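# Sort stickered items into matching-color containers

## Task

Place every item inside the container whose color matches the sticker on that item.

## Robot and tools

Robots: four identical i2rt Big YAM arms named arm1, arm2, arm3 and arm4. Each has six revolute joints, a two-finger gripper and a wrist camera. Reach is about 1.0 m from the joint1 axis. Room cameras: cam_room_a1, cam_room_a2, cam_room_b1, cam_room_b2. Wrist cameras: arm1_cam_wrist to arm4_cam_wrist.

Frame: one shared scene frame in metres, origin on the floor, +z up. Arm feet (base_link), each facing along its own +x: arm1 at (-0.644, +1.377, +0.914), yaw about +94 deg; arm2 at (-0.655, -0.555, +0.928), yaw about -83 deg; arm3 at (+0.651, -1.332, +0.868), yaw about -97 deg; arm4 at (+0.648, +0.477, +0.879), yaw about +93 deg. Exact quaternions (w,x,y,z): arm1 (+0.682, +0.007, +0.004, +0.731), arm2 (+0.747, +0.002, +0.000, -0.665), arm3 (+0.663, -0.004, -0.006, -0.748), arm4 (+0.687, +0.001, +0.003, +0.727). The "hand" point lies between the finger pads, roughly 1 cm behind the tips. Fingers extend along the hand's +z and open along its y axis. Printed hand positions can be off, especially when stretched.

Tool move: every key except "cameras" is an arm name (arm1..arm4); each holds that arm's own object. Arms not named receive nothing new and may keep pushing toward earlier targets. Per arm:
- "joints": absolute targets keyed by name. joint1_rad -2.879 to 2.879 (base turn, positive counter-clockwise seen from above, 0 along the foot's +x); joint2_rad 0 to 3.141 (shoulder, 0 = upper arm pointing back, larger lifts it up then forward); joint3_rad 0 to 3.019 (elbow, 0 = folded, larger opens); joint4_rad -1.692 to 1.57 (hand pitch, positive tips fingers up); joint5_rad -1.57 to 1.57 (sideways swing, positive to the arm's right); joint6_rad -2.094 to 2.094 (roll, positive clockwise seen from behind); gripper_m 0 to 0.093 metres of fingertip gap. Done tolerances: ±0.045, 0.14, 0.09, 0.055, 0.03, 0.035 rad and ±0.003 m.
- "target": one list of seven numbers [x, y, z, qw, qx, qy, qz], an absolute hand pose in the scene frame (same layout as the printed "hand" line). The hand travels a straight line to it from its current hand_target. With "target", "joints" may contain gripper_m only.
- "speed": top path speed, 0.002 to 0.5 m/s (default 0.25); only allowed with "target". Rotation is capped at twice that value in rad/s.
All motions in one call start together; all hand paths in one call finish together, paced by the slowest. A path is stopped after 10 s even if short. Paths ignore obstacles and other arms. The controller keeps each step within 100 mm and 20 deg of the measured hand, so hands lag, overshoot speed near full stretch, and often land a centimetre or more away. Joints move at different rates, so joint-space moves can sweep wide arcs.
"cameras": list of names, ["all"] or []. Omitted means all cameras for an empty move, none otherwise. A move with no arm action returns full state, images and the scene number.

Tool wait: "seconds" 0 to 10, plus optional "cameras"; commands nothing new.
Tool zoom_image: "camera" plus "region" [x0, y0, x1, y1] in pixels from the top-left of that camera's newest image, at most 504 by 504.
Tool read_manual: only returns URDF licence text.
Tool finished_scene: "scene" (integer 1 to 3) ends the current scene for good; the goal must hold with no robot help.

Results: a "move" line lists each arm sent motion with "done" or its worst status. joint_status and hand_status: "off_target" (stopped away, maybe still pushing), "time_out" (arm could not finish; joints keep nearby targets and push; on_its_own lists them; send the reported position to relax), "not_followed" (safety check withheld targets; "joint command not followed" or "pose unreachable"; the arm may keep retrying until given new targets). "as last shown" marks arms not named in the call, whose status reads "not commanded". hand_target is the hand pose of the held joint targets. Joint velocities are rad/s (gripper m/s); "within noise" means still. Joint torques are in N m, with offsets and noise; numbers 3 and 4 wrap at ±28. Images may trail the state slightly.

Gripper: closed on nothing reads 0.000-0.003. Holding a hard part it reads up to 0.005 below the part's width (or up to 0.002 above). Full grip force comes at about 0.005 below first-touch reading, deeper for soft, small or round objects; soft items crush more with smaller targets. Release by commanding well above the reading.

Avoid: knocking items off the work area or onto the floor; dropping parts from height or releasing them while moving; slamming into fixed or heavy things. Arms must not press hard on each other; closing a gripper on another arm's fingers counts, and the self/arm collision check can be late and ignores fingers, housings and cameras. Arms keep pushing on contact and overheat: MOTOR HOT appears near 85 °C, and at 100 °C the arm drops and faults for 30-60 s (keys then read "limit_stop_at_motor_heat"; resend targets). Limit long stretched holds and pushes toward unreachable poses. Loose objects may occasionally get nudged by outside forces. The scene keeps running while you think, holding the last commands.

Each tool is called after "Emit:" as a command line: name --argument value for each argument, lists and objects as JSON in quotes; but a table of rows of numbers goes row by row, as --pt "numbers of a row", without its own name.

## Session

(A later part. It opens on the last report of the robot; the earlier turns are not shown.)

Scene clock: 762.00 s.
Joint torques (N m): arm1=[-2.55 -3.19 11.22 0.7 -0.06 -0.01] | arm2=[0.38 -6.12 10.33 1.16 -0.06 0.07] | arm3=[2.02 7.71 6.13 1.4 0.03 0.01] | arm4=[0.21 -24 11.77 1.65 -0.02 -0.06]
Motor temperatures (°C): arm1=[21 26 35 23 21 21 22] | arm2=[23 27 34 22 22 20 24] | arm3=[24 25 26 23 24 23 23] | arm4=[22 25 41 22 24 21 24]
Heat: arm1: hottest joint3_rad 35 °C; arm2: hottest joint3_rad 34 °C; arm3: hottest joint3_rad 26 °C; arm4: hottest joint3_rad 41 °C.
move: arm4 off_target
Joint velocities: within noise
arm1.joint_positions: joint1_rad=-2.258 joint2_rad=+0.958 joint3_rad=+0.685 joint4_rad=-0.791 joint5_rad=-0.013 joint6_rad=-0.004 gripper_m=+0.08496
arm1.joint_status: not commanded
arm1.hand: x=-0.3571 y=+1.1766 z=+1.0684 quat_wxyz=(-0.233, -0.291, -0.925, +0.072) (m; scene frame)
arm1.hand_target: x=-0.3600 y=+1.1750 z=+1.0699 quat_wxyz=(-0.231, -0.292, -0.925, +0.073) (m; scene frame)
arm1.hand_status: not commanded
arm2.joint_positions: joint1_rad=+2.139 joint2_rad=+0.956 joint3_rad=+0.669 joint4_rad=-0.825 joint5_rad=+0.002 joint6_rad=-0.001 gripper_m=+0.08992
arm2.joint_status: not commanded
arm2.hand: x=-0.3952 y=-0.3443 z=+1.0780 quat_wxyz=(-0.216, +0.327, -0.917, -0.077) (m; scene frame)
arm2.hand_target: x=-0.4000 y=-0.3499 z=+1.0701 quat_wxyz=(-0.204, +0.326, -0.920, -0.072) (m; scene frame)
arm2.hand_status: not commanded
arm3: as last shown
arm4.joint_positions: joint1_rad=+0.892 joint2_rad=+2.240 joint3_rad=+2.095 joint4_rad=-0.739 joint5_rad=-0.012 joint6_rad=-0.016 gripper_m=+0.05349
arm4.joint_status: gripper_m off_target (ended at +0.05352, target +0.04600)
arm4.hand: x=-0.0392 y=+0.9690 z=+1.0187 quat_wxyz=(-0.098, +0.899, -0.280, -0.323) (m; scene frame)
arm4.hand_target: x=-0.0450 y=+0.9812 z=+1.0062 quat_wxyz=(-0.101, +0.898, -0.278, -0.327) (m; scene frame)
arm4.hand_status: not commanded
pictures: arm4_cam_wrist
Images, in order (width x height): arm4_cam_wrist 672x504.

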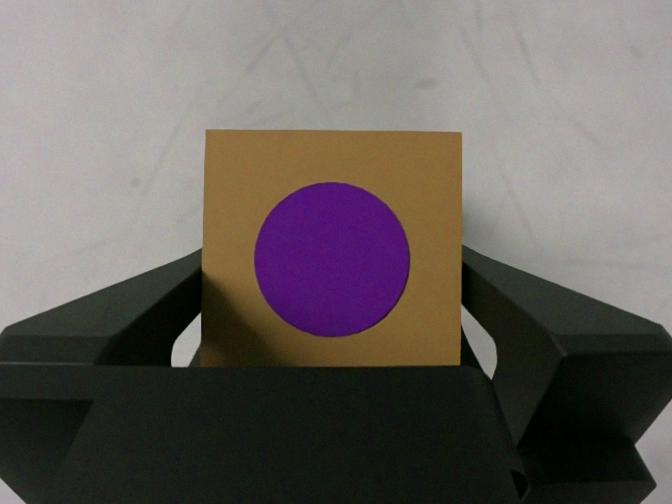

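Emit:
move --arm4 '{"target": [-0.03, 0.965, 1.065, 0.1011, -0.8977, 0.2779, 0.3267], "speed": 0.1}'

Emit:
move --arm4 '{"target": [0.10, 0.855, 1.10, 0.1011, -0.8977, 0.2779, 0.3267], "speed": 0.2}' --cameras '["arm4_cam_wrist", "cam_room_a2"]'

Scene clock: 771.63 s.
Joint torques (N m): arm1=[-2.37 -3.02 11.04 0.77 -0.02 -0.03] | arm2=[0.5 -6.01 10.35 1.17 -0.06 0.08] | arm3=[1.96 7.65 6.12 1.39 0.04 0.02] | arm4=[0.85 -28.92 10.62 0.62 0.11 0.01]
Motor temperatures (°C): arm1=[21 26 35 23 21 21 22] | arm2=[23 27 34 22 22 20 23] | arm3=[24 25 26 23 24 23 23] | arm4=[22 25 41 22 24 21 25]
Heat: arm1: hottest joint3_rad 35 °C; arm2: hottest joint3_rad 34 °C; arm3: hottest joint3_rad 26 °C; arm4: hottest joint3_rad 41 °C.
move: arm4 off_target
Joint velocities: within noise
arm1, arm2, arm3: as last shown
arm4.joint_positions: joint1_rad=+0.892 joint2_rad=+2.201 joint3_rad=+2.095 joint4_rad=-0.794 joint5_rad=-0.012 joint6_rad=-0.016 gripper_m=+0.05349
arm4.joint_status: not commanded
arm4.hand: x=-0.0300 y=+0.9626 z=+1.0420 quat_wxyz=(-0.096, +0.901, -0.281, -0.316) (m; scene frame)
arm4.hand_target: x=-0.0299 y=+0.9648 z=+1.0651 quat_wxyz=(-0.101, +0.898, -0.278, -0.327) (m; scene frame)
arm4.hand_status: off_target (0.023 m and 1.5 deg from the pose sent, 0.048 m and 0.6 deg at the start)
pictures: none

Scene clock: 773.10 s.
Joint torques (N m): arm1=[-3.49 -2.78 11.12 0.91 -0.05 -0.06] | arm2=[0.44 -6.12 10.33 1.13 -0.06 0.07] | arm3=[2.02 7.71 6.12 1.4 0.04 0.02] | arm4=[2.02 -19.72 9.09 1.58 0.22 0.13]
Motor temperatures (°C): arm1=[21 25 35 23 21 21 22] | arm2=[23 27 34 22 22 20 23] | arm3=[24 25 26 23 24 23 23] | arm4=[22 25 41 22 24 21 25]
Heat: arm1: hottest joint3_rad 35 °C; arm2: hottest joint3_rad 34 °C; arm3: hottest joint3_rad 26 °C; arm4: hottest joint3_rad 41 °C.
move: arm4 done
Joint velocities: within noise
arm1, arm2, arm3: as last shown
arm4.joint_positions: joint1_rad=+0.907 joint2_rad=+1.701 joint3_rad=+1.460 joint4_rad=-0.661 joint5_rad=+0.001 joint6_rad=-0.015 gripper_m=+0.05349
arm4.joint_status: not commanded
arm4.hand: x=+0.1049 y=+0.8571 z=+1.0915 quat_wxyz=(-0.098, +0.903, -0.277, -0.314) (m; scene frame)
arm4.hand_target: x=+0.1002 y=+0.8550 z=+1.1000 quat_wxyz=(-0.101, +0.898, -0.278, -0.327) (m; scene frame)
arm4.hand_status: done (0.010 m and 1.6 deg from the pose sent, 0.178 m and 1.5 deg at the start)
pictures: arm4_cam_wrist, cam_room_a2
Images, in order (width x height): arm4_cam_wrist 672x504, cam_room_a2 672x504.

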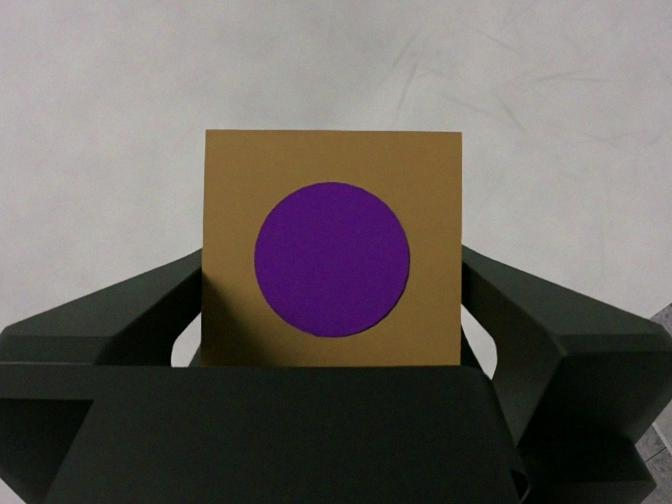

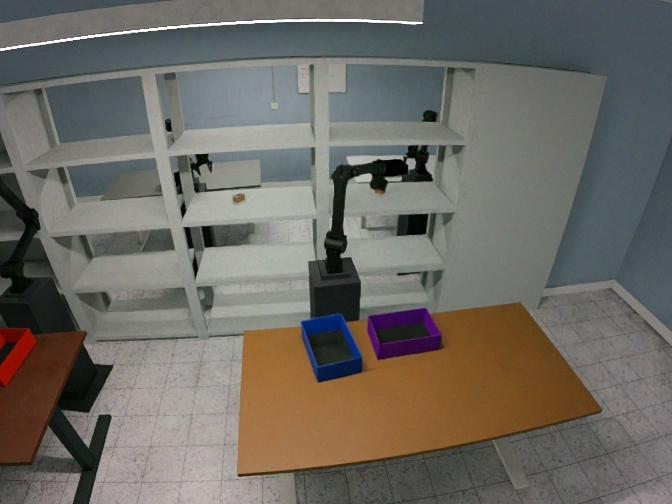

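Emit:
move --arm4 '{"target": [0.33, 0.69, 1.16, 0.1011, -0.8977, 0.2779, 0.3267], "speed": 0.25}'

Emit:
move --arm4 '{"joints": {"joint1_rad": -1.107, "joint2_rad": 0.921, "joint3_rad": 1.192, "joint4_rad": -1.3, "joint5_rad": 0, "joint6_rad": 0}}' --cameras '["arm4_cam_wrist"]'

Emit:
move --arm4 '{"target": [1.11, 0.743, 0.98, 0.1261, -0.2549, 0.9581, 0.0336], "speed": 0.25}' --cameras '["arm4_cam_wrist", "cam_room_a2"]'

Scene clock: 783.33 s.
Joint torques (N m): arm1=[-2.84 -2.73 11.1 0.73 -0.07 -0.04] | arm2=[0.26 -6.07 10.35 1.17 -0.06 0.07] | arm3=[2.02 7.71 6.12 1.37 0.03 0.01] | arm4=[1.67 -4.66 9.46 0.76 0.24 0.16]
Motor temperatures (°C): arm1=[21 25 35 23 21 21 22] | arm2=[23 26 34 22 22 20 23] | arm3=[24 25 26 23 24 23 23] | arm4=[22 26 40 22 24 21 25]
Heat: arm1: hottest joint3_rad 35 °C; arm2: hottest joint3_rad 34 °C; arm3: hottest joint3_rad 26 °C; arm4: hottest joint3_rad 40 °C.
move: arm4 done
Joint velocities: within noise
arm1, arm2: as last shown
arm3.joint_positions: joint1_rad=+1.740 joint2_rad=+0.275 joint3_rad=+1.298 joint4_rad=-1.647 joint5_rad=+0.000 joint6_rad=-0.007 gripper_m=+0.09402
arm3.joint_status: not commanded
arm3.hand: x=+0.7264 y=-1.3217 z=+1.3475 quat_wxyz=(-0.456, +0.028, -0.889, -0.004) (m; scene frame)
arm3.hand_target: x=+0.7262 y=-1.3211 z=+1.3474 quat_wxyz=(-0.455, +0.029, -0.890, -0.007) (m; scene frame)
arm3.hand_status: not commanded
arm4.joint_positions: joint1_rad=+0.930 joint2_rad=+0.897 joint3_rad=+0.907 joint4_rad=-0.865 joint5_rad=+0.017 joint6_rad=+0.001 gripper_m=+0.05349
arm4.joint_status: not commanded
arm4.hand: x=+0.3314 y=+0.6927 z=+1.1654 quat_wxyz=(-0.106, +0.895, -0.274, -0.335) (m; scene frame)
arm4.hand_target: x=+0.3301 y=+0.6900 z=+1.1601 quat_wxyz=(-0.101, +0.898, -0.278, -0.327) (m; scene frame)
arm4.hand_status: done (0.006 m and 1.2 deg from the pose sent, 0.289 m and 1.6 deg at the start)
pictures: none

Scene clock: 785.33 s.
Joint torques (N m): arm1=[-2.55 -3.19 11.26 0.72 -0.03 -0.07] | arm2=[0.26 -6.07 10.35 1.11 -0.06 0.07] | arm3=[2.02 7.65 6.13 1.4 0.04 0.01] | arm4=[0.85 -5.19 11.4 0.44 0.01 0.03]
Motor temperatures (°C): arm1=[21 25 35 23 21 21 22] | arm2=[23 26 34 22 22 20 23] | arm3=[24 25 26 23 24 23 23] | arm4=[22 26 40 22 24 21 25]
Heat: arm1: hottest joint3_rad 35 °C; arm2: hottest joint3_rad 34 °C; arm3: hottest joint3_rad 26 °C; arm4: hottest joint3_rad 40 °C.
move: arm4 done
Joint velocities: within noise
arm1, arm2, arm3: as last shown
arm4.joint_positions: joint1_rad=-1.105 joint2_rad=+0.925 joint3_rad=+1.159 joint4_rad=-1.290 joint5_rad=+0.001 joint6_rad=+0.001 gripper_m=+0.05347
arm4.joint_status: all done
arm4.hand: x=+0.9462 y=+0.6484 z=+1.2236 quat_wxyz=(-0.243, +0.249, -0.935, -0.064) (m; scene frame)
arm4.hand_target: x=+0.9472 y=+0.6486 z=+1.2401 quat_wxyz=(-0.256, +0.248, -0.932, -0.068) (m; scene frame)
arm4.hand_status: not commanded
pictures: arm4_cam_wrist
Images, in order (width x height): arm4_cam_wrist 672x504.

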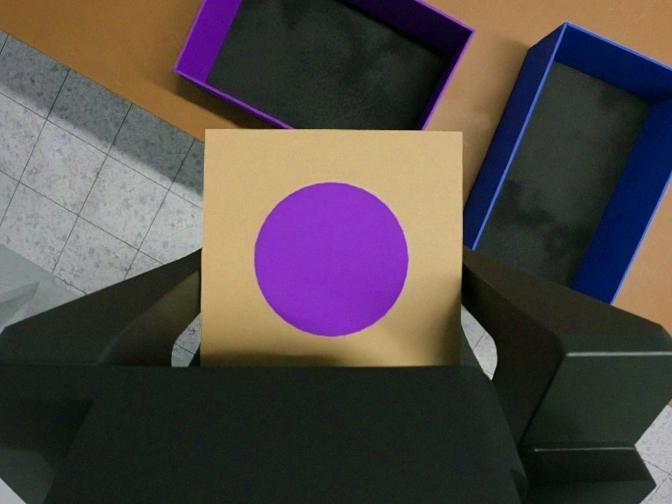

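Scene clock: 787.40 s.
Joint torques (N m): arm1=[-2.43 -3.6 11.23 0.83 -0.08 -0.06] | arm2=[0.38 -6.18 10.37 1.14 -0.07 0.08] | arm3=[1.96 7.65 6.13 1.42 0.04 0.01] | arm4=[0.91 -16.03 11.17 0.8 0.07 0.08]
Motor temperatures (°C): arm1=[21 25 35 23 21 21 22] | arm2=[23 26 34 22 22 20 23] | arm3=[24 25 26 23 24 23 23] | arm4=[22 26 40 22 24 21 26]
Heat: arm1: hottest joint3_rad 35 °C; arm2: hottest joint3_rad 34 °C; arm3: hottest joint3_rad 26 °C; arm4: hottest joint3_rad 40 °C.
move: arm4 off_target
Joint velocities: within noise
arm1, arm2, arm3: as last shown
arm4.joint_positions: joint1_rad=-1.105 joint2_rad=+1.646 joint3_rad=+1.166 joint4_rad=-0.886 joint5_rad=+0.001 joint6_rad=+0.001 gripper_m=+0.05347
arm4.joint_status: not commanded
arm4.hand: x=+1.0886 y=+0.7301 z=+0.9604 quat_wxyz=(-0.097, +0.256, -0.961, -0.025) (m; scene frame)
arm4.hand_target: x=+1.1087 y=+0.7424 z=+0.9807 quat_wxyz=(-0.126, +0.255, -0.958, -0.034) (m; scene frame)
arm4.hand_status: off_target (0.032 m and 3.5 deg from the pose sent, 0.308 m and 14.1 deg at the start)
pictures: arm4_cam_wrist, cam_room_a2
Images, in order (width x height): arm4_cam_wrist 672x504, cam_room_a2 672x504.

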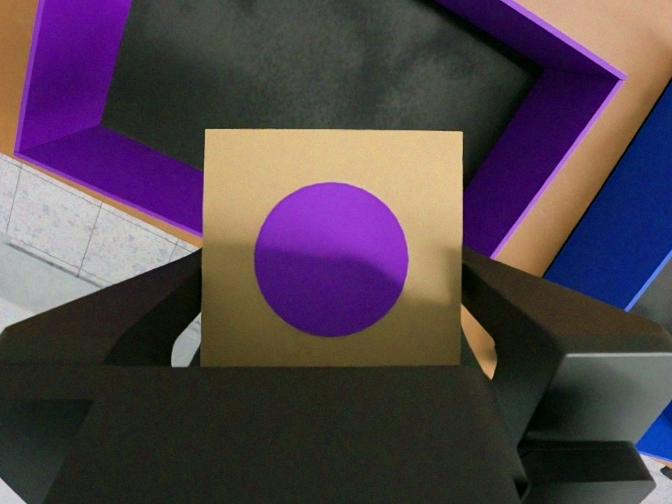

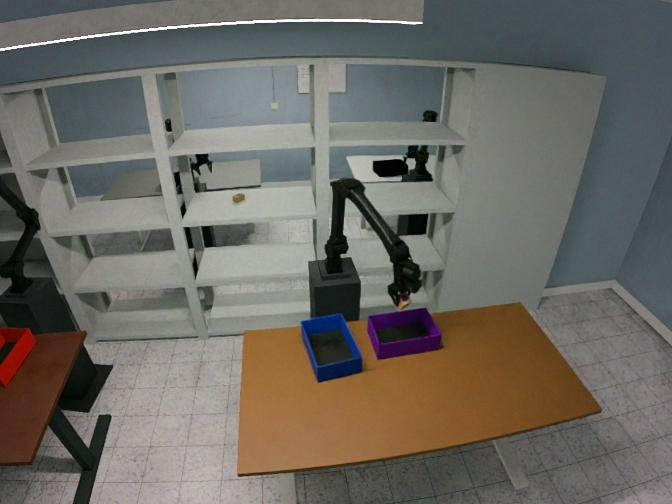

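Emit:
move --arm4 '{"target": [1.135, 0.759, 0.80, 0.1261, -0.2549, 0.9581, 0.0336], "speed": 0.15}' --cameras '["arm4_cam_wrist", "cam_room_a2"]'

Emit:
zoom_image --camera "cam_room_a2" --region '[350, 250, 470, 370]'

Scene clock: 801.00 s.
Joint torques (N m): arm1=[-2.49 -3.43 11.1 0.81 -0.06 -0.02] | arm2=[0.38 -6.07 10.35 1.17 -0.06 0.06] | arm3=[2.02 7.59 6.15 1.37 0.05 0.02] | arm4=[1.03 -18.32 6.71 1.01 0.07 0.08]
Motor temperatures (°C): arm1=[21 25 35 23 21 21 22] | arm2=[23 26 34 22 22 20 23] | arm3=[24 25 26 23 24 23 23] | arm4=[22 26 39 22 24 21 26]
Heat: arm1: hottest joint3_rad 35 °C; arm2: hottest joint3_rad 34 °C; arm3: hottest joint3_rad 26 °C; arm4: hottest joint3_rad 39 °C.
move: arm4 done
Joint velocities: within noise
arm1, arm2, arm3: as last shown
arm4.joint_positions: joint1_rad=-1.105 joint2_rad=+1.987 joint3_rad=+1.155 joint4_rad=-0.483 joint5_rad=+0.001 joint6_rad=+0.001 gripper_m=+0.05347
arm4.joint_status: not commanded
arm4.hand: x=+1.1308 y=+0.7543 z=+0.8030 quat_wxyz=(-0.121, +0.255, -0.959, -0.031) (m; scene frame)
arm4.hand_target: x=+1.1349 y=+0.7590 z=+0.8000 quat_wxyz=(-0.126, +0.255, -0.958, -0.034) (m; scene frame)
arm4.hand_status: done (0.007 m and 0.7 deg from the pose sent, 0.169 m and 3.5 deg at the start)
pictures: arm4_cam_wrist, cam_room_a2
Images, in order (width x height): arm4_cam_wrist 672x504, cam_room_a2 672x504.

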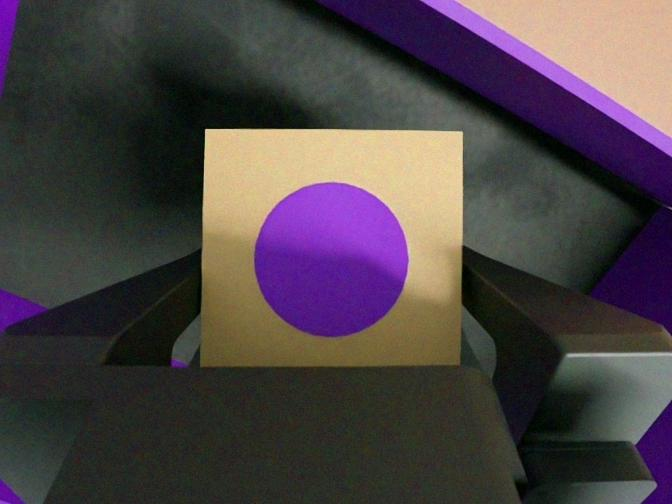

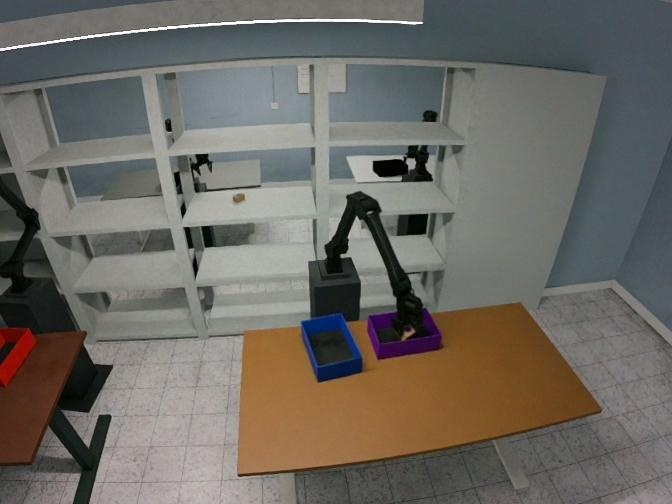

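Scaled by 4.200.

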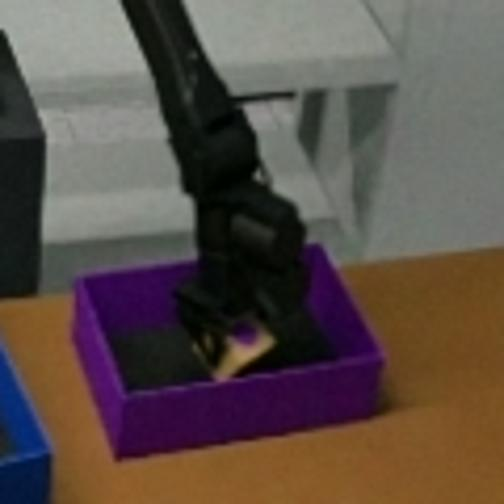

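Emit:
move --arm4 '{"target": [1.128, 0.757, 0.765, 0.1261, -0.2549, 0.9581, 0.0336], "speed": 0.1}' --cameras '["arm4_cam_wrist", "cam_room_a2"]'

Emit:
zoom_image --camera "cam_room_a2" --region '[350, 250, 470, 370]'

Scene clock: 805.20 s.
Joint torques (N m): arm1=[-2.73 -2.9 11.14 0.85 -0.08 -0.06] | arm2=[0.38 -6.12 10.36 1.14 -0.06 0.07] | arm3=[1.96 7.59 6.09 1.4 0.04 0.01] | arm4=[1.08 -18.08 5.52 1.01 0.1 0.1]
Motor temperatures (°C): arm1=[21 25 35 23 21 21 22] | arm2=[23 26 34 22 22 20 23] | arm3=[24 25 26 23 24 23 23] | arm4=[22 26 38 22 24 21 26]
Heat: arm1: hottest joint3_rad 35 °C; arm2: hottest joint3_rad 34 °C; arm3: hottest joint3_rad 26 °C; arm4: hottest joint3_rad 38 °C.
move: arm4 done
Joint velocities: within noise
arm1, arm2, arm3: as last shown
arm4.joint_positions: joint1_rad=-1.105 joint2_rad=+2.041 joint3_rad=+1.137 joint4_rad=-0.396 joint5_rad=+0.001 joint6_rad=+0.001 gripper_m=+0.05347
arm4.joint_status: not commanded
arm4.hand: x=+1.1301 y=+0.7539 z=+0.7741 quat_wxyz=(-0.128, +0.255, -0.958, -0.033) (m; scene frame)
arm4.hand_target: x=+1.1279 y=+0.7570 z=+0.7652 quat_wxyz=(-0.126, +0.255, -0.958, -0.034) (m; scene frame)
arm4.hand_status: done (0.010 m and 0.2 deg from the pose sent, 0.038 m and 0.7 deg at the start)
pictures: arm4_cam_wrist, cam_room_a2
Images, in order (width x height): arm4_cam_wrist 672x504, cam_room_a2 672x504.

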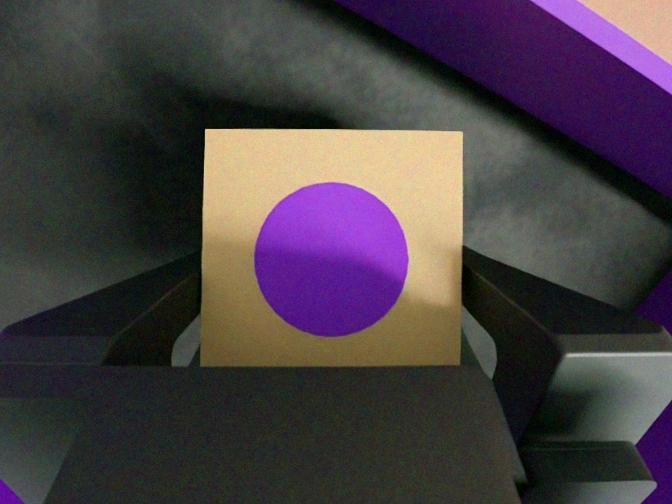

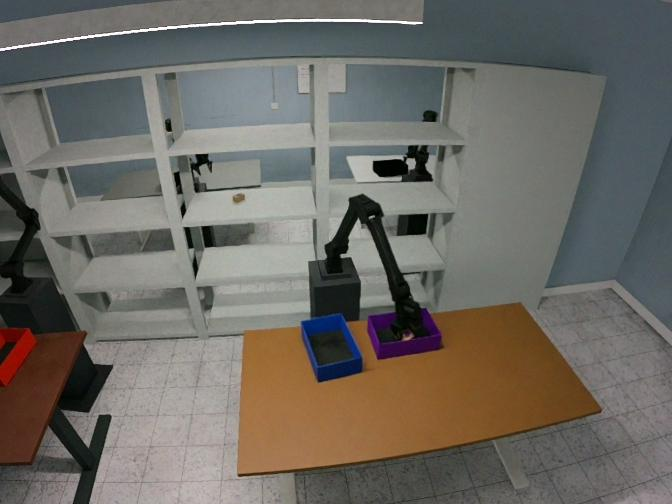

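Scaled by 4.200.

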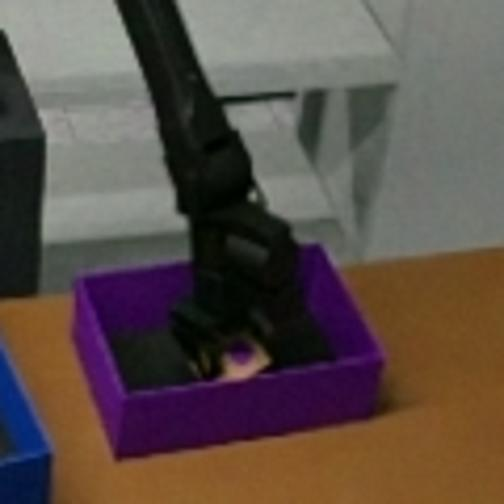

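Emit:
move --arm4 '{"target": [1.126, 0.757, 0.742, 0.1261, -0.2549, 0.9581, 0.0336], "speed": 0.08}' --cameras '["arm4_cam_wrist"]'

Emit:
move --arm4 '{"target": [1.126, 0.757, 0.725, 0.1261, -0.2549, 0.9581, 0.0336], "speed": 0.06}' --cameras '["arm4_cam_wrist"]'

Scene clock: 810.03 s.
Joint torques (N m): arm1=[-2.32 -2.9 11.07 0.81 -0.01 -0.01] | arm2=[0.32 -6.18 10.32 1.17 -0.06 0.07] | arm3=[1.96 7.65 6.17 1.36 0.04 0.01] | arm4=[1.32 -17.73 5.08 1.05 0.16 0.12]
Motor temperatures (°C): arm1=[21 25 35 23 21 21 22] | arm2=[23 26 34 22 22 20 23] | arm3=[24 25 26 23 24 23 23] | arm4=[22 26 37 22 24 21 26]
Heat: arm1: hottest joint3_rad 35 °C; arm2: hottest joint3_rad 34 °C; arm3: hottest joint3_rad 26 °C; arm4: hottest joint3_rad 37 °C.
move: arm4 off_target
Joint velocities: within noise
arm1.joint_positions: joint1_rad=-2.258 joint2_rad=+0.958 joint3_rad=+0.685 joint4_rad=-0.791 joint5_rad=-0.013 joint6_rad=-0.004 gripper_m=+0.08496
arm1.joint_status: not commanded
arm1.hand: x=-0.3571 y=+1.1766 z=+1.0684 quat_wxyz=(-0.233, -0.291, -0.925, +0.072) (m; scene frame)
arm1.hand_target: x=-0.3600 y=+1.1750 z=+1.0699 quat_wxyz=(-0.231, -0.292, -0.925, +0.073) (m; scene frame)
arm1.hand_status: not commanded
arm2.joint_positions: joint1_rad=+2.139 joint2_rad=+0.956 joint3_rad=+0.669 joint4_rad=-0.825 joint5_rad=+0.002 joint6_rad=-0.001 gripper_m=+0.08992
arm2.joint_status: not commanded
arm2.hand: x=-0.3952 y=-0.3443 z=+1.0780 quat_wxyz=(-0.216, +0.327, -0.917, -0.077) (m; scene frame)
arm2.hand_target: x=-0.4000 y=-0.3499 z=+1.0701 quat_wxyz=(-0.204, +0.326, -0.920, -0.072) (m; scene frame)
arm2.hand_status: not commanded
arm3: as last shown
arm4.joint_positions: joint1_rad=-1.105 joint2_rad=+2.085 joint3_rad=+1.137 joint4_rad=-0.346 joint5_rad=+0.001 joint6_rad=+0.001 gripper_m=+0.05347
arm4.joint_status: not commanded
arm4.hand: x=+1.1312 y=+0.7545 z=+0.7538 quat_wxyz=(-0.131, +0.255, -0.957, -0.034) (m; scene frame)
arm4.hand_target: x=+1.1258 y=+0.7569 z=+0.7423 quat_wxyz=(-0.126, +0.255, -0.958, -0.034) (m; scene frame)
arm4.hand_status: off_target (0.013 m and 0.6 deg from the pose sent, 0.033 m and 0.2 deg at the start)
pictures: arm4_cam_wrist
Images, in order (width x height): arm4_cam_wrist 672x504.

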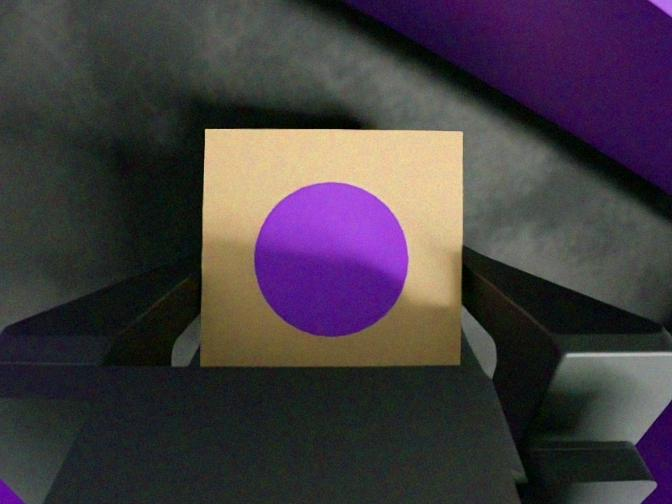

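Scene clock: 811.00 s.
Joint torques (N m): arm1=[-2.14 -2.67 11.14 0.94 -0.05 -0.05] | arm2=[0.38 -6.07 10.35 1.16 -0.05 0.07] | arm3=[1.9 7.53 6.12 1.43 0.05 0.02] | arm4=[1.26 -15.5 5.11 0.91 0.13 0.11]
Motor temperatures (°C): arm1=[21 25 35 23 21 21 22] | arm2=[23 26 34 22 22 20 23] | arm3=[24 25 26 23 24 23 23] | arm4=[22 26 37 22 24 21 26]
Heat: arm1: hottest joint3_rad 35 °C; arm2: hottest joint3_rad 34 °C; arm3: hottest joint3_rad 26 °C; arm4: hottest joint3_rad 37 °C.
move: arm4 off_target
Joint velocities: within noise
arm1, arm2, arm3: as last shown
arm4.joint_positions: joint1_rad=-1.105 joint2_rad=+2.095 joint3_rad=+1.137 joint4_rad=-0.309 joint5_rad=+0.001 joint6_rad=+0.001 gripper_m=+0.05347
arm4.joint_status: not commanded
arm4.hand: x=+1.1366 y=+0.7576 z=+0.7511 quat_wxyz=(-0.144, +0.255, -0.956, -0.038) (m; scene frame)
arm4.hand_target: x=+1.1251 y=+0.7564 z=+0.7261 quat_wxyz=(-0.126, +0.255, -0.958, -0.033) (m; scene frame)
arm4.hand_status: off_target (0.028 m and 2.1 deg from the pose sent, 0.029 m and 0.5 deg at the start)
pictures: arm4_cam_wrist
Images, in order (width x height): arm4_cam_wrist 672x504.

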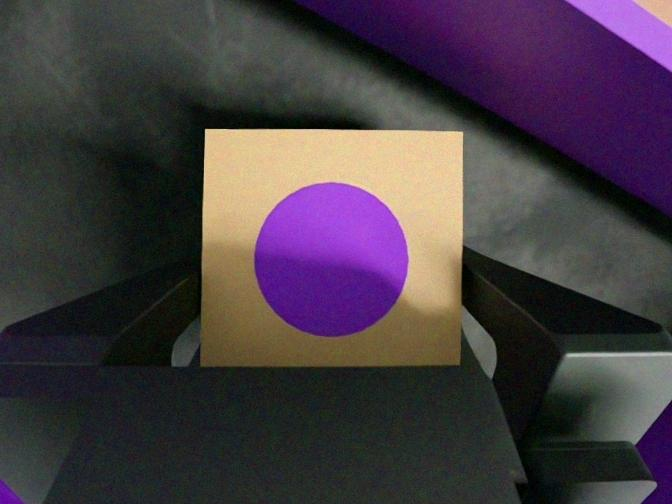

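Emit:
move --arm4 '{"target": [1.130, 0.757, 0.745, 0.1261, -0.2549, 0.9581, 0.0336], "speed": 0.06}'

Emit:
move --arm4 '{"joints": {"gripper_m": 0.085}}' --cameras '["arm4_cam_wrist"]'

Emit:
move --arm4 '{"target": [1.10, 0.735, 0.90, 0.1261, -0.2549, 0.9581, 0.0336], "speed": 0.15}' --cameras '["arm4_cam_wrist", "cam_room_a2"]'

Scene clock: 816.67 s.
Joint torques (N m): arm1=[-2.26 -2.9 10.95 0.87 -0.03 -0.06] | arm2=[0.26 -6.01 10.36 1.13 -0.05 0.07] | arm3=[2.02 7.65 6.15 1.37 0.05 0.01] | arm4=[1.14 -18.43 5.76 -0.27 0.09 0.11]
Motor temperatures (°C): arm1=[21 25 35 23 21 21 22] | arm2=[23 26 34 22 22 20 23] | arm3=[24 25 26 23 24 23 23] | arm4=[22 25 36 22 24 21 26]
Heat: arm1: hottest joint3_rad 35 °C; arm2: hottest joint3_rad 34 °C; arm3: hottest joint3_rad 26 °C; arm4: hottest joint3_rad 36 °C.
move: arm4 done
Joint velocities: within noise
arm1, arm2, arm3: as last shown
arm4.joint_positions: joint1_rad=-1.105 joint2_rad=+2.094 joint3_rad=+1.137 joint4_rad=-0.320 joint5_rad=+0.001 joint6_rad=+0.001 gripper_m=+0.05347
arm4.joint_status: not commanded
arm4.hand: x=+1.1345 y=+0.7564 z=+0.7509 quat_wxyz=(-0.139, +0.255, -0.956, -0.036) (m; scene frame)
arm4.hand_target: x=+1.1300 y=+0.7571 z=+0.7452 quat_wxyz=(-0.126, +0.255, -0.958, -0.034) (m; scene frame)
arm4.hand_status: done (0.007 m and 1.5 deg from the pose sent, 0.009 m and 2.1 deg at the start)
pictures: none

Scene clock: 817.20 s.
Joint torques (N m): arm1=[-2.67 -2.96 11.07 0.85 -0.05 -0.04] | arm2=[0.38 -6.07 10.33 1.13 -0.06 0.07] | arm3=[2.14 7.65 6.19 1.39 0.04 0] | arm4=[1.26 -18.49 5.86 0.13 0.07 0.08]
Motor temperatures (°C): arm1=[21 25 35 23 21 21 22] | arm2=[23 26 34 22 22 20 23] | arm3=[24 25 26 23 24 23 23] | arm4=[22 25 36 22 24 21 26]
Heat: arm1: hottest joint3_rad 35 °C; arm2: hottest joint3_rad 34 °C; arm3: hottest joint3_rad 26 °C; arm4: hottest joint3_rad 36 °C.
move: arm4 done
Joint velocities: within noise
arm1, arm2: as last shown
arm3.joint_positions: joint1_rad=+1.740 joint2_rad=+0.275 joint3_rad=+1.298 joint4_rad=-1.647 joint5_rad=+0.000 joint6_rad=-0.007 gripper_m=+0.09402
arm3.joint_status: not commanded
arm3.hand: x=+0.7264 y=-1.3217 z=+1.3475 quat_wxyz=(-0.456, +0.028, -0.889, -0.004) (m; scene frame)
arm3.hand_target: x=+0.7262 y=-1.3211 z=+1.3474 quat_wxyz=(-0.455, +0.029, -0.890, -0.007) (m; scene frame)
arm3.hand_status: not commanded
arm4.joint_positions: joint1_rad=-1.105 joint2_rad=+2.094 joint3_rad=+1.137 joint4_rad=-0.331 joint5_rad=+0.001 joint6_rad=+0.001 gripper_m=+0.08492
arm4.joint_status: all done
arm4.hand: x=+1.1322 y=+0.7551 z=+0.7501 quat_wxyz=(-0.134, +0.255, -0.957, -0.035) (m; scene frame)
arm4.hand_target: x=+1.1300 y=+0.7571 z=+0.7452 quat_wxyz=(-0.127, +0.255, -0.958, -0.034) (m; scene frame)
arm4.hand_status: not commanded
pictures: arm4_cam_wrist
Images, in order (width x height): arm4_cam_wrist 672x504.

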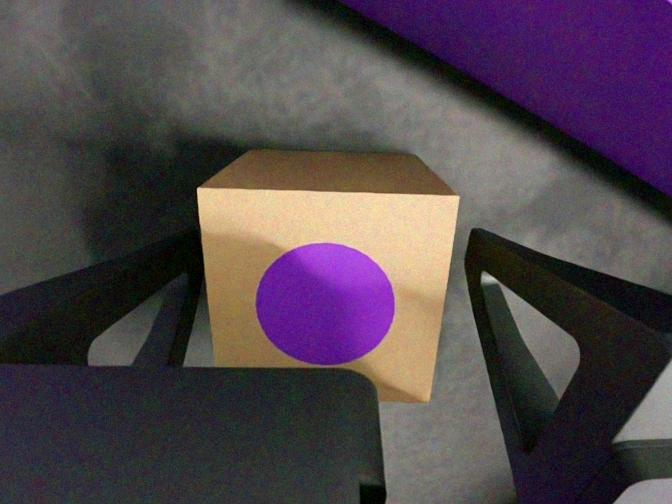

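Scene clock: 818.90 s.
Joint torques (N m): arm1=[-2.96 -2.49 11.12 0.8 -0.03 -0.03] | arm2=[0.32 -6.01 10.35 1.16 -0.06 0.07] | arm3=[2.14 7.59 6.11 1.39 0.04 0.02] | arm4=[0.32 -16.85 6.95 0.2 0 0.03]
Motor temperatures (°C): arm1=[21 25 35 23 21 21 22] | arm2=[23 26 34 22 22 20 23] | arm3=[24 25 26 23 24 23 23] | arm4=[22 25 36 22 24 21 26]
Heat: arm1: hottest joint3_rad 35 °C; arm2: hottest joint3_rad 34 °C; arm3: hottest joint3_rad 26 °C; arm4: hottest joint3_rad 36 °C.
move: arm4 done
Joint velocities: within noise
arm1, arm2, arm3: as last shown
arm4.joint_positions: joint1_rad=-1.105 joint2_rad=+1.733 joint3_rad=+1.089 joint4_rad=-0.645 joint5_rad=+0.001 joint6_rad=+0.001 gripper_m=+0.08492
arm4.joint_status: not commanded
arm4.hand: x=+1.1027 y=+0.7382 z=+0.9014 quat_wxyz=(-0.133, +0.255, -0.957, -0.035) (m; scene frame)
arm4.hand_target: x=+1.0999 y=+0.7351 z=+0.9000 quat_wxyz=(-0.126, +0.255, -0.958, -0.034) (m; scene frame)
arm4.hand_status: done (0.004 m and 0.8 deg from the pose sent, 0.155 m and 0.9 deg at the start)
pictures: arm4_cam_wrist, cam_room_a2
Images, in order (width x height): arm4_cam_wrist 672x504, cam_room_a2 672x504.

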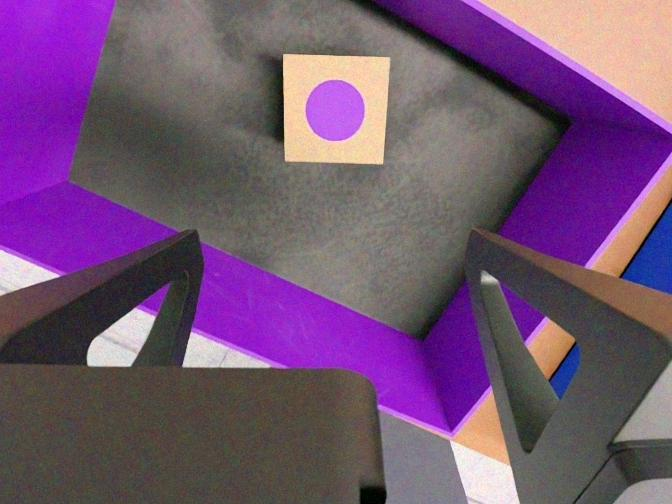

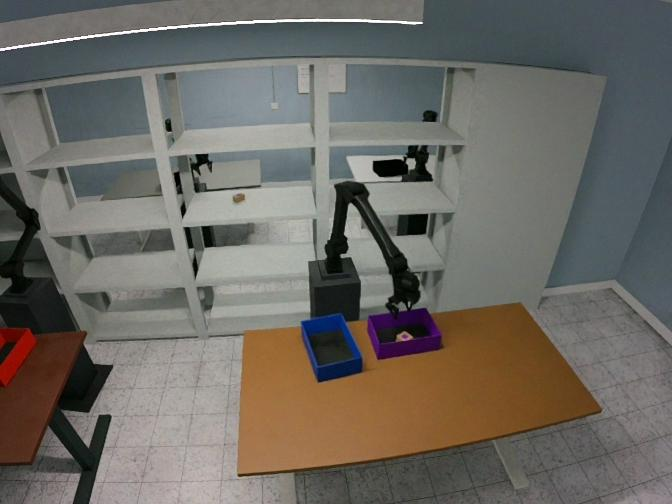

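Emit:
move --arm4 '{"joints": {"joint2_rad": 0.921, "joint3_rad": 1.192, "joint4_rad": -1.2, "joint5_rad": 0, "joint6_rad": 0, "gripper_m": 0.092}}'

Emit:
move --arm4 '{"joints": {"joint1_rad": 2.173}}'

Emit:
move --arm4 '{"target": [0.36, 0.26, 1.11, -0.1262, -0.8722, -0.3046, 0.3613], "speed": 0.2}'

Emit:
move --arm4 '{"target": [0.07, 0.033, 1.115, -0.1262, -0.8722, -0.3046, 0.3613], "speed": 0.2}' --cameras '["arm4_cam_wrist", "cam_room_a2"]'

Scene clock: 833.30 s.
Joint torques (N m): arm1=[-1.96 -2.49 11.1 0.81 -0.1 -0.03] | arm2=[0.32 -6.07 10.35 1.16 -0.05 0.07] | arm3=[2.02 7.59 6.12 1.42 0.04 0.02] | arm4=[0.5 -4.01 10.99 0.65 0.05 0.07]
Motor temperatures (°C): arm1=[21 25 35 23 21 21 22] | arm2=[23 26 34 22 22 20 23] | arm3=[24 25 26 23 24 23 23] | arm4=[22 26 35 22 24 21 25]
Heat: arm1: hottest joint3_rad 35 °C; arm2: hottest joint3_rad 34 °C; arm3: hottest joint3_rad 26 °C; arm4: hottest joint3_rad 35 °C.
move: arm4 done
Joint velocities: within noise
arm1, arm2, arm3: as last shown
arm4.joint_positions: joint1_rad=-1.105 joint2_rad=+0.909 joint3_rad=+1.166 joint4_rad=-1.189 joint5_rad=+0.001 joint6_rad=+0.001 gripper_m=+0.09189
arm4.joint_status: all done
arm4.hand: x=+0.9620 y=+0.6575 z=+1.2462 quat_wxyz=(-0.301, +0.245, -0.918, -0.080) (m; scene frame)
arm4.hand_target: x=+0.9654 y=+0.6583 z=+1.2537 quat_wxyz=(-0.302, +0.244, -0.918, -0.080) (m; scene frame)
arm4.hand_status: not commanded
pictures: none

Scene clock: 835.73 s.
Joint torques (N m): arm1=[-3.25 -3.19 10.95 0.98 -0.06 -0.06] | arm2=[0.38 -5.95 10.35 1.14 -0.06 0.07] | arm3=[1.96 7.65 6.13 1.43 0.04 0.01] | arm4=[0.79 -5.54 10.92 0.59 0.13 0.07]
Motor temperatures (°C): arm1=[21 25 35 23 21 21 22] | arm2=[23 26 34 22 22 20 23] | arm3=[24 25 26 23 24 23 23] | arm4=[22 26 35 22 24 21 25]
Heat: arm1: hottest joint3_rad 35 °C; arm2: hottest joint3_rad 34 °C; arm3: hottest joint3_rad 26 °C; arm4: hottest joint3_rad 35 °C.
move: arm4 done
Joint velocities: within noise
arm1, arm2, arm3: as last shown
arm4.joint_positions: joint1_rad=+2.171 joint2_rad=+0.925 joint3_rad=+1.166 joint4_rad=-1.189 joint5_rad=-0.001 joint6_rad=+0.001 gripper_m=+0.09194
arm4.joint_status: all done
arm4.hand: x=+0.3613 y=+0.2567 z=+1.2450 quat_wxyz=(+0.100, +0.900, +0.306, -0.293) (m; scene frame)
arm4.hand_target: x=+0.3620 y=+0.2567 z=+1.2580 quat_wxyz=(+0.103, +0.897, +0.306, -0.301) (m; scene frame)
arm4.hand_status: not commanded
pictures: none

Scene clock: 837.17 s.
Joint torques (N m): arm1=[-2.37 -3.55 11.19 0.88 -0.01 -0.06] | arm2=[0.44 -6.07 10.39 1.14 -0.06 0.07] | arm3=[2.14 7.59 6.11 1.42 0.04 0.02] | arm4=[-0.26 -4.6 9.72 1.66 -0.07 -0.08]
Motor temperatures (°C): arm1=[21 25 35 23 21 21 22] | arm2=[23 26 34 22 22 20 23] | arm3=[24 25 26 23 24 23 23] | arm4=[22 26 36 22 24 21 25]
Heat: arm1: hottest joint3_rad 35 °C; arm2: hottest joint3_rad 34 °C; arm3: hottest joint3_rad 26 °C; arm4: hottest joint3_rad 36 °C.
move: arm4 off_target
Joint velocities: within noise
arm1, arm2, arm3: as last shown
arm4.joint_positions: joint1_rad=+2.159 joint2_rad=+0.817 joint3_rad=+0.680 joint4_rad=-0.690 joint5_rad=-0.022 joint6_rad=-0.011 gripper_m=+0.09194
arm4.joint_status: not commanded
arm4.hand: x=+0.3644 y=+0.2598 z=+1.1001 quat_wxyz=(+0.124, +0.879, +0.304, -0.345) (m; scene frame)
arm4.hand_target: x=+0.3602 y=+0.2601 z=+1.1101 quat_wxyz=(+0.126, +0.872, +0.304, -0.361) (m; scene frame)
arm4.hand_status: off_target (0.011 m and 2.0 deg from the pose sent, 0.135 m and 9.0 deg at the start)
pictures: none

Scene clock: 839.63 s.
Joint torques (N m): arm1=[-2.26 -2.9 11.15 0.88 -0.07 -0.04] | arm2=[0.38 -6.01 10.36 1.17 -0.06 0.07] | arm3=[1.9 7.77 6.13 1.4 0.06 0.02] | arm4=[1.73 -18.78 13.22 0.65 0.15 0.06]
Motor temperatures (°C): arm1=[21 25 35 23 21 21 22] | arm2=[23 26 34 22 22 20 23] | arm3=[24 25 26 23 24 23 23] | arm4=[22 25 36 22 24 21 25]
Heat: arm1: hottest joint3_rad 35 °C; arm2: hottest joint3_rad 34 °C; arm3: hottest joint3_rad 26 °C; arm4: hottest joint3_rad 36 °C.
move: arm4 off_target
Joint velocities: within noise
arm1.joint_positions: joint1_rad=-2.258 joint2_rad=+0.958 joint3_rad=+0.685 joint4_rad=-0.791 joint5_rad=-0.013 joint6_rad=-0.004 gripper_m=+0.08496
arm1.joint_status: not commanded
arm1.hand: x=-0.3571 y=+1.1766 z=+1.0684 quat_wxyz=(-0.233, -0.291, -0.925, +0.072) (m; scene frame)
arm1.hand_target: x=-0.3600 y=+1.1750 z=+1.0699 quat_wxyz=(-0.231, -0.292, -0.925, +0.073) (m; scene frame)
arm1.hand_status: not commanded
arm2.joint_positions: joint1_rad=+2.139 joint2_rad=+0.956 joint3_rad=+0.669 joint4_rad=-0.825 joint5_rad=+0.002 joint6_rad=-0.001 gripper_m=+0.08992
arm2.joint_status: not commanded
arm2.hand: x=-0.3952 y=-0.3443 z=+1.0780 quat_wxyz=(-0.216, +0.327, -0.917, -0.077) (m; scene frame)
arm2.hand_target: x=-0.4000 y=-0.3499 z=+1.0701 quat_wxyz=(-0.204, +0.326, -0.920, -0.072) (m; scene frame)
arm2.hand_status: not commanded
arm3: as last shown
arm4.joint_positions: joint1_rad=+2.159 joint2_rad=+1.793 joint3_rad=+1.569 joint4_rad=-0.585 joint5_rad=-0.017 joint6_rad=-0.012 gripper_m=+0.09194
arm4.joint_status: not commanded
arm4.hand: x=+0.0790 y=+0.0460 z=+1.1035 quat_wxyz=(+0.124, +0.877, +0.302, -0.353) (m; scene frame)
arm4.hand_target: x=+0.0709 y=+0.0335 z=+1.1150 quat_wxyz=(+0.126, +0.872, +0.305, -0.362) (m; scene frame)
arm4.hand_status: off_target (0.020 m and 1.1 deg from the pose sent, 0.372 m and 2.1 deg at the start)
pictures: arm4_cam_wrist, cam_room_a2
Images, in order (width x height): arm4_cam_wrist 672x504, cam_room_a2 672x504.

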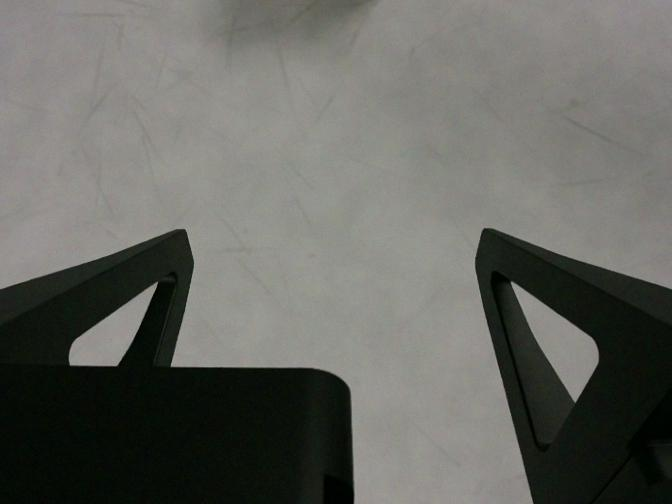

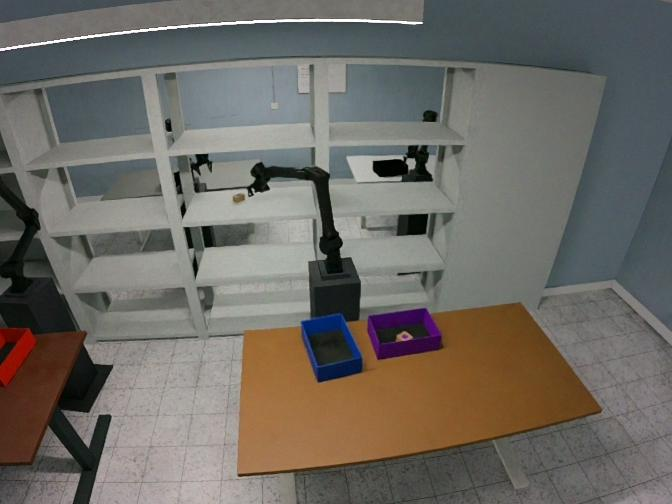

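Emit:
move --arm4 '{"target": [0.002, -0.018, 1.105, -0.1262, -0.8722, -0.3046, 0.3613], "speed": 0.12}' --cameras '["arm4_cam_wrist"]'

Scene clock: 843.87 s.
Joint torques (N m): arm1=[-2.73 -3.14 11.19 1.01 -0.02 -0.05] | arm2=[0.38 -6.01 10.33 1.14 -0.06 0.07] | arm3=[1.9 7.59 6.15 1.4 0.04 0.01] | arm4=[1.73 -21.95 13.49 0.65 0.18 0]
Motor temperatures (°C): arm1=[21 25 35 23 21 21 22] | arm2=[23 26 34 22 22 20 23] | arm3=[24 25 26 23 24 23 23] | arm4=[22 26 36 22 24 21 25]
Heat: arm1: hottest joint3_rad 35 °C; arm2: hottest joint3_rad 34 °C; arm3: hottest joint3_rad 26 °C; arm4: hottest joint3_rad 36 °C.
move: arm4 off_target
Joint velocities: within noise
arm1, arm2, arm3: as last shown
arm4.joint_positions: joint1_rad=+2.159 joint2_rad=+2.029 joint3_rad=+1.908 joint4_rad=-0.684 joint5_rad=-0.017 joint6_rad=-0.012 gripper_m=+0.09194
arm4.joint_status: not commanded
arm4.hand: x=+0.0101 y=-0.0057 z=+1.0991 quat_wxyz=(+0.125, +0.876, +0.302, -0.355) (m; scene frame)
arm4.hand_target: x=+0.0028 y=-0.0175 z=+1.1048 quat_wxyz=(+0.126, +0.872, +0.305, -0.362) (m; scene frame)
arm4.hand_status: off_target (0.016 m and 0.9 deg from the pose sent, 0.100 m and 1.1 deg at the start)
pictures: arm4_cam_wrist
Images, in order (width x height): arm4_cam_wrist 672x504.

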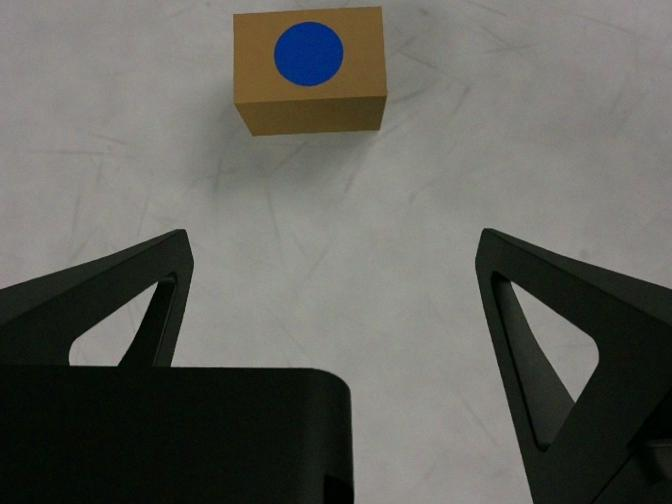

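Emit:
move --arm4 '{"target": [-0.025, -0.052, 1.073, -0.1356, -0.8639, -0.3273, 0.3579], "speed": 0.1}' --cameras '["arm4_cam_wrist"]'

Scene clock: 856.27 s.
Joint torques (N m): arm1=[-2.73 -2.55 11.22 0.7 -0.03 -0.03] | arm2=[0.38 -6.01 10.33 1.17 -0.06 0.06] | arm3=[2.08 7.59 6.16 1.39 0.05 0.02] | arm4=[1.73 -24.59 13.53 0.79 -0.06 -0.07]
Motor temperatures (°C): arm1=[21 25 35 23 21 21 22] | arm2=[23 26 34 22 22 20 23] | arm3=[24 25 26 23 24 23 23] | arm4=[22 27 40 22 24 21 25]
Heat: arm1: hottest joint3_rad 35 °C; arm2: hottest joint3_rad 34 °C; arm3: hottest joint3_rad 26 °C; arm4: hottest joint3_rad 40 °C.
move: arm4 off_target
Joint velocities: within noise
arm1, arm2, arm3: as last shown
arm4.joint_positions: joint1_rad=+2.164 joint2_rad=+2.177 joint3_rad=+2.071 joint4_rad=-0.700 joint5_rad=-0.044 joint6_rad=-0.033 gripper_m=+0.09194
arm4.joint_status: not commanded
arm4.hand: x=-0.0198 y=-0.0385 z=+1.0676 quat_wxyz=(+0.133, +0.870, +0.318, -0.352) (m; scene frame)
arm4.hand_target: x=-0.0241 y=-0.0515 z=+1.0731 quat_wxyz=(+0.136, +0.864, +0.327, -0.359) (m; scene frame)
arm4.hand_status: off_target (0.015 m and 1.5 deg from the pose sent, 0.064 m and 3.5 deg at the start)
pictures: arm4_cam_wrist
Images, in order (width x height): arm4_cam_wrist 672x504.

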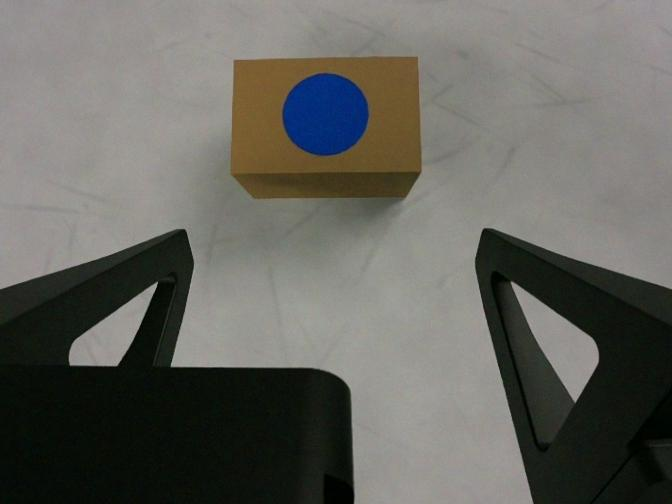

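Emit:
move --arm4 '{"target": [-0.0625, -0.0885, 1.012, -0.1356, -0.8639, -0.3273, 0.3579], "speed": 0.08}' --cameras '["arm4_cam_wrist"]'

Scene clock: 869.80 s.
Joint torques (N m): arm1=[-2.96 -3.02 11.26 0.65 -0.07 -0.06] | arm2=[0.38 -6.07 10.39 1.16 -0.06 0.07] | arm3=[2.02 7.47 6.12 1.33 0.04 0.02] | arm4=[1.79 -25.64 13.5 0.84 0.1 -0.04]
Motor temperatures (°C): arm1=[21 25 35 23 21 21 22] | arm2=[23 26 34 22 22 20 23] | arm3=[24 25 26 23 24 23 23] | arm4=[22 28 43 22 24 21 25]
Heat: arm1: hottest joint3_rad 35 °C; arm2: hottest joint3_rad 34 °C; arm3: hottest joint3_rad 26 °C; arm4: hottest joint3_rad 43 °C.
move: arm4 off_target
Joint velocities: within noise
arm1, arm2: as last shown
arm3.joint_positions: joint1_rad=+1.740 joint2_rad=+0.275 joint3_rad=+1.298 joint4_rad=-1.647 joint5_rad=+0.000 joint6_rad=-0.007 gripper_m=+0.09402
arm3.joint_status: not commanded
arm3.hand: x=+0.7264 y=-1.3217 z=+1.3475 quat_wxyz=(-0.456, +0.028, -0.889, -0.004) (m; scene frame)
arm3.hand_target: x=+0.7262 y=-1.3211 z=+1.3474 quat_wxyz=(-0.455, +0.029, -0.890, -0.007) (m; scene frame)
arm3.hand_status: not commanded
arm4.joint_positions: joint1_rad=+2.171 joint2_rad=+2.383 joint3_rad=+2.305 joint4_rad=-0.715 joint5_rad=-0.043 joint6_rad=-0.033 gripper_m=+0.09194
arm4.joint_status: not commanded
arm4.hand: x=-0.0586 y=-0.0760 z=+1.0193 quat_wxyz=(+0.136, +0.867, +0.320, -0.357) (m; scene frame)
arm4.hand_target: x=-0.0615 y=-0.0878 z=+1.0120 quat_wxyz=(+0.136, +0.864, +0.327, -0.359) (m; scene frame)
arm4.hand_status: off_target (0.015 m and 0.9 deg from the pose sent, 0.086 m and 1.5 deg at the start)
pictures: arm4_cam_wrist
Images, in order (width x height): arm4_cam_wrist 672x504.

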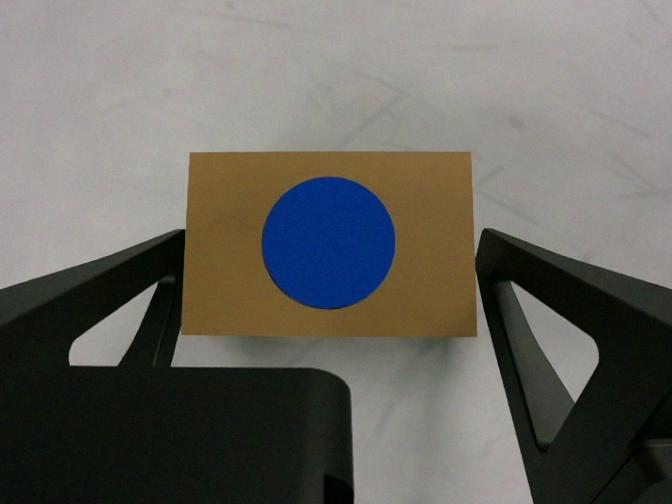

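Emit:
move --arm4 '{"target": [-0.0625, -0.0885, 0.998, -0.1356, -0.8639, -0.3273, 0.3579], "speed": 0.08}'

Emit:
move --arm4 '{"joints": {"gripper_m": 0.06}}' --cameras '["arm4_cam_wrist"]'

Scene clock: 875.37 s.
Joint torques (N m): arm1=[-2.84 -2.55 11.12 0.8 -0.06 -0.07] | arm2=[0.38 -6.12 10.36 1.14 -0.06 0.07] | arm3=[2.02 7.59 6.13 1.42 0.04 0.01] | arm4=[1.38 -25.23 11.63 1.83 0.1 -0.05]
Motor temperatures (°C): arm1=[21 25 35 23 21 21 22] | arm2=[23 26 34 22 22 20 23] | arm3=[24 25 26 23 24 23 23] | arm4=[22 29 43 22 24 21 25]
Heat: arm1: hottest joint3_rad 35 °C; arm2: hottest joint3_rad 34 °C; arm3: hottest joint3_rad 26 °C; arm4: hottest joint3_rad 43 °C.
move: arm4 off_target
Joint velocities: within noise
arm1, arm2, arm3: as last shown
arm4.joint_positions: joint1_rad=+2.171 joint2_rad=+2.385 joint3_rad=+2.305 joint4_rad=-0.713 joint5_rad=-0.043 joint6_rad=-0.033 gripper_m=+0.09194
arm4.joint_status: not commanded
arm4.hand: x=-0.0589 y=-0.0762 z=+1.0183 quat_wxyz=(+0.136, +0.867, +0.320, -0.357) (m; scene frame)
arm4.hand_target: x=-0.0611 y=-0.0874 z=+0.9981 quat_wxyz=(+0.136, +0.864, +0.327, -0.358) (m; scene frame)
arm4.hand_status: off_target (0.024 m and 0.9 deg from the pose sent, 0.025 m and 0.9 deg at the start)
pictures: none

Scene clock: 875.90 s.
Joint torques (N m): arm1=[-2.14 -2.78 11.14 0.8 -0.04 -0.04] | arm2=[0.32 -6.12 10.37 1.14 -0.07 0.07] | arm3=[1.73 7.82 6.11 1.4 0.05 0.01] | arm4=[1.44 -25.88 11.66 1.68 0.09 -0.05]
Motor temperatures (°C): arm1=[21 25 35 23 21 21 22] | arm2=[23 26 34 22 22 20 23] | arm3=[24 25 26 23 24 23 23] | arm4=[22 28 43 22 24 21 25]
Heat: arm1: hottest joint3_rad 35 °C; arm2: hottest joint3_rad 34 °C; arm3: hottest joint3_rad 26 °C; arm4: hottest joint3_rad 43 °C.
move: arm4 off_target
Joint velocities: within noise
arm1, arm2, arm3: as last shown
arm4.joint_positions: joint1_rad=+2.171 joint2_rad=+2.385 joint3_rad=+2.305 joint4_rad=-0.712 joint5_rad=-0.043 joint6_rad=-0.033 gripper_m=+0.06946
arm4.joint_status: gripper_m off_target (ended at +0.06949, target +0.06000)
arm4.hand: x=-0.0588 y=-0.0766 z=+1.0184 quat_wxyz=(+0.136, +0.867, +0.320, -0.358) (m; scene frame)
arm4.hand_target: x=-0.0610 y=-0.0876 z=+0.9982 quat_wxyz=(+0.136, +0.864, +0.327, -0.358) (m; scene frame)
arm4.hand_status: not commanded
pictures: arm4_cam_wrist
Images, in order (width x height): arm4_cam_wrist 672x504.

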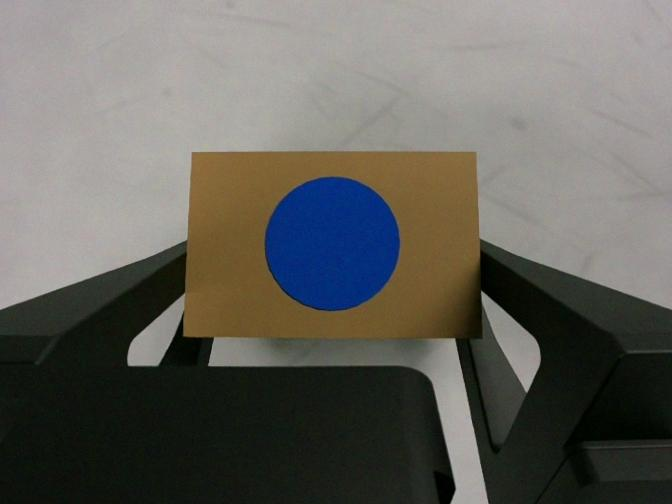

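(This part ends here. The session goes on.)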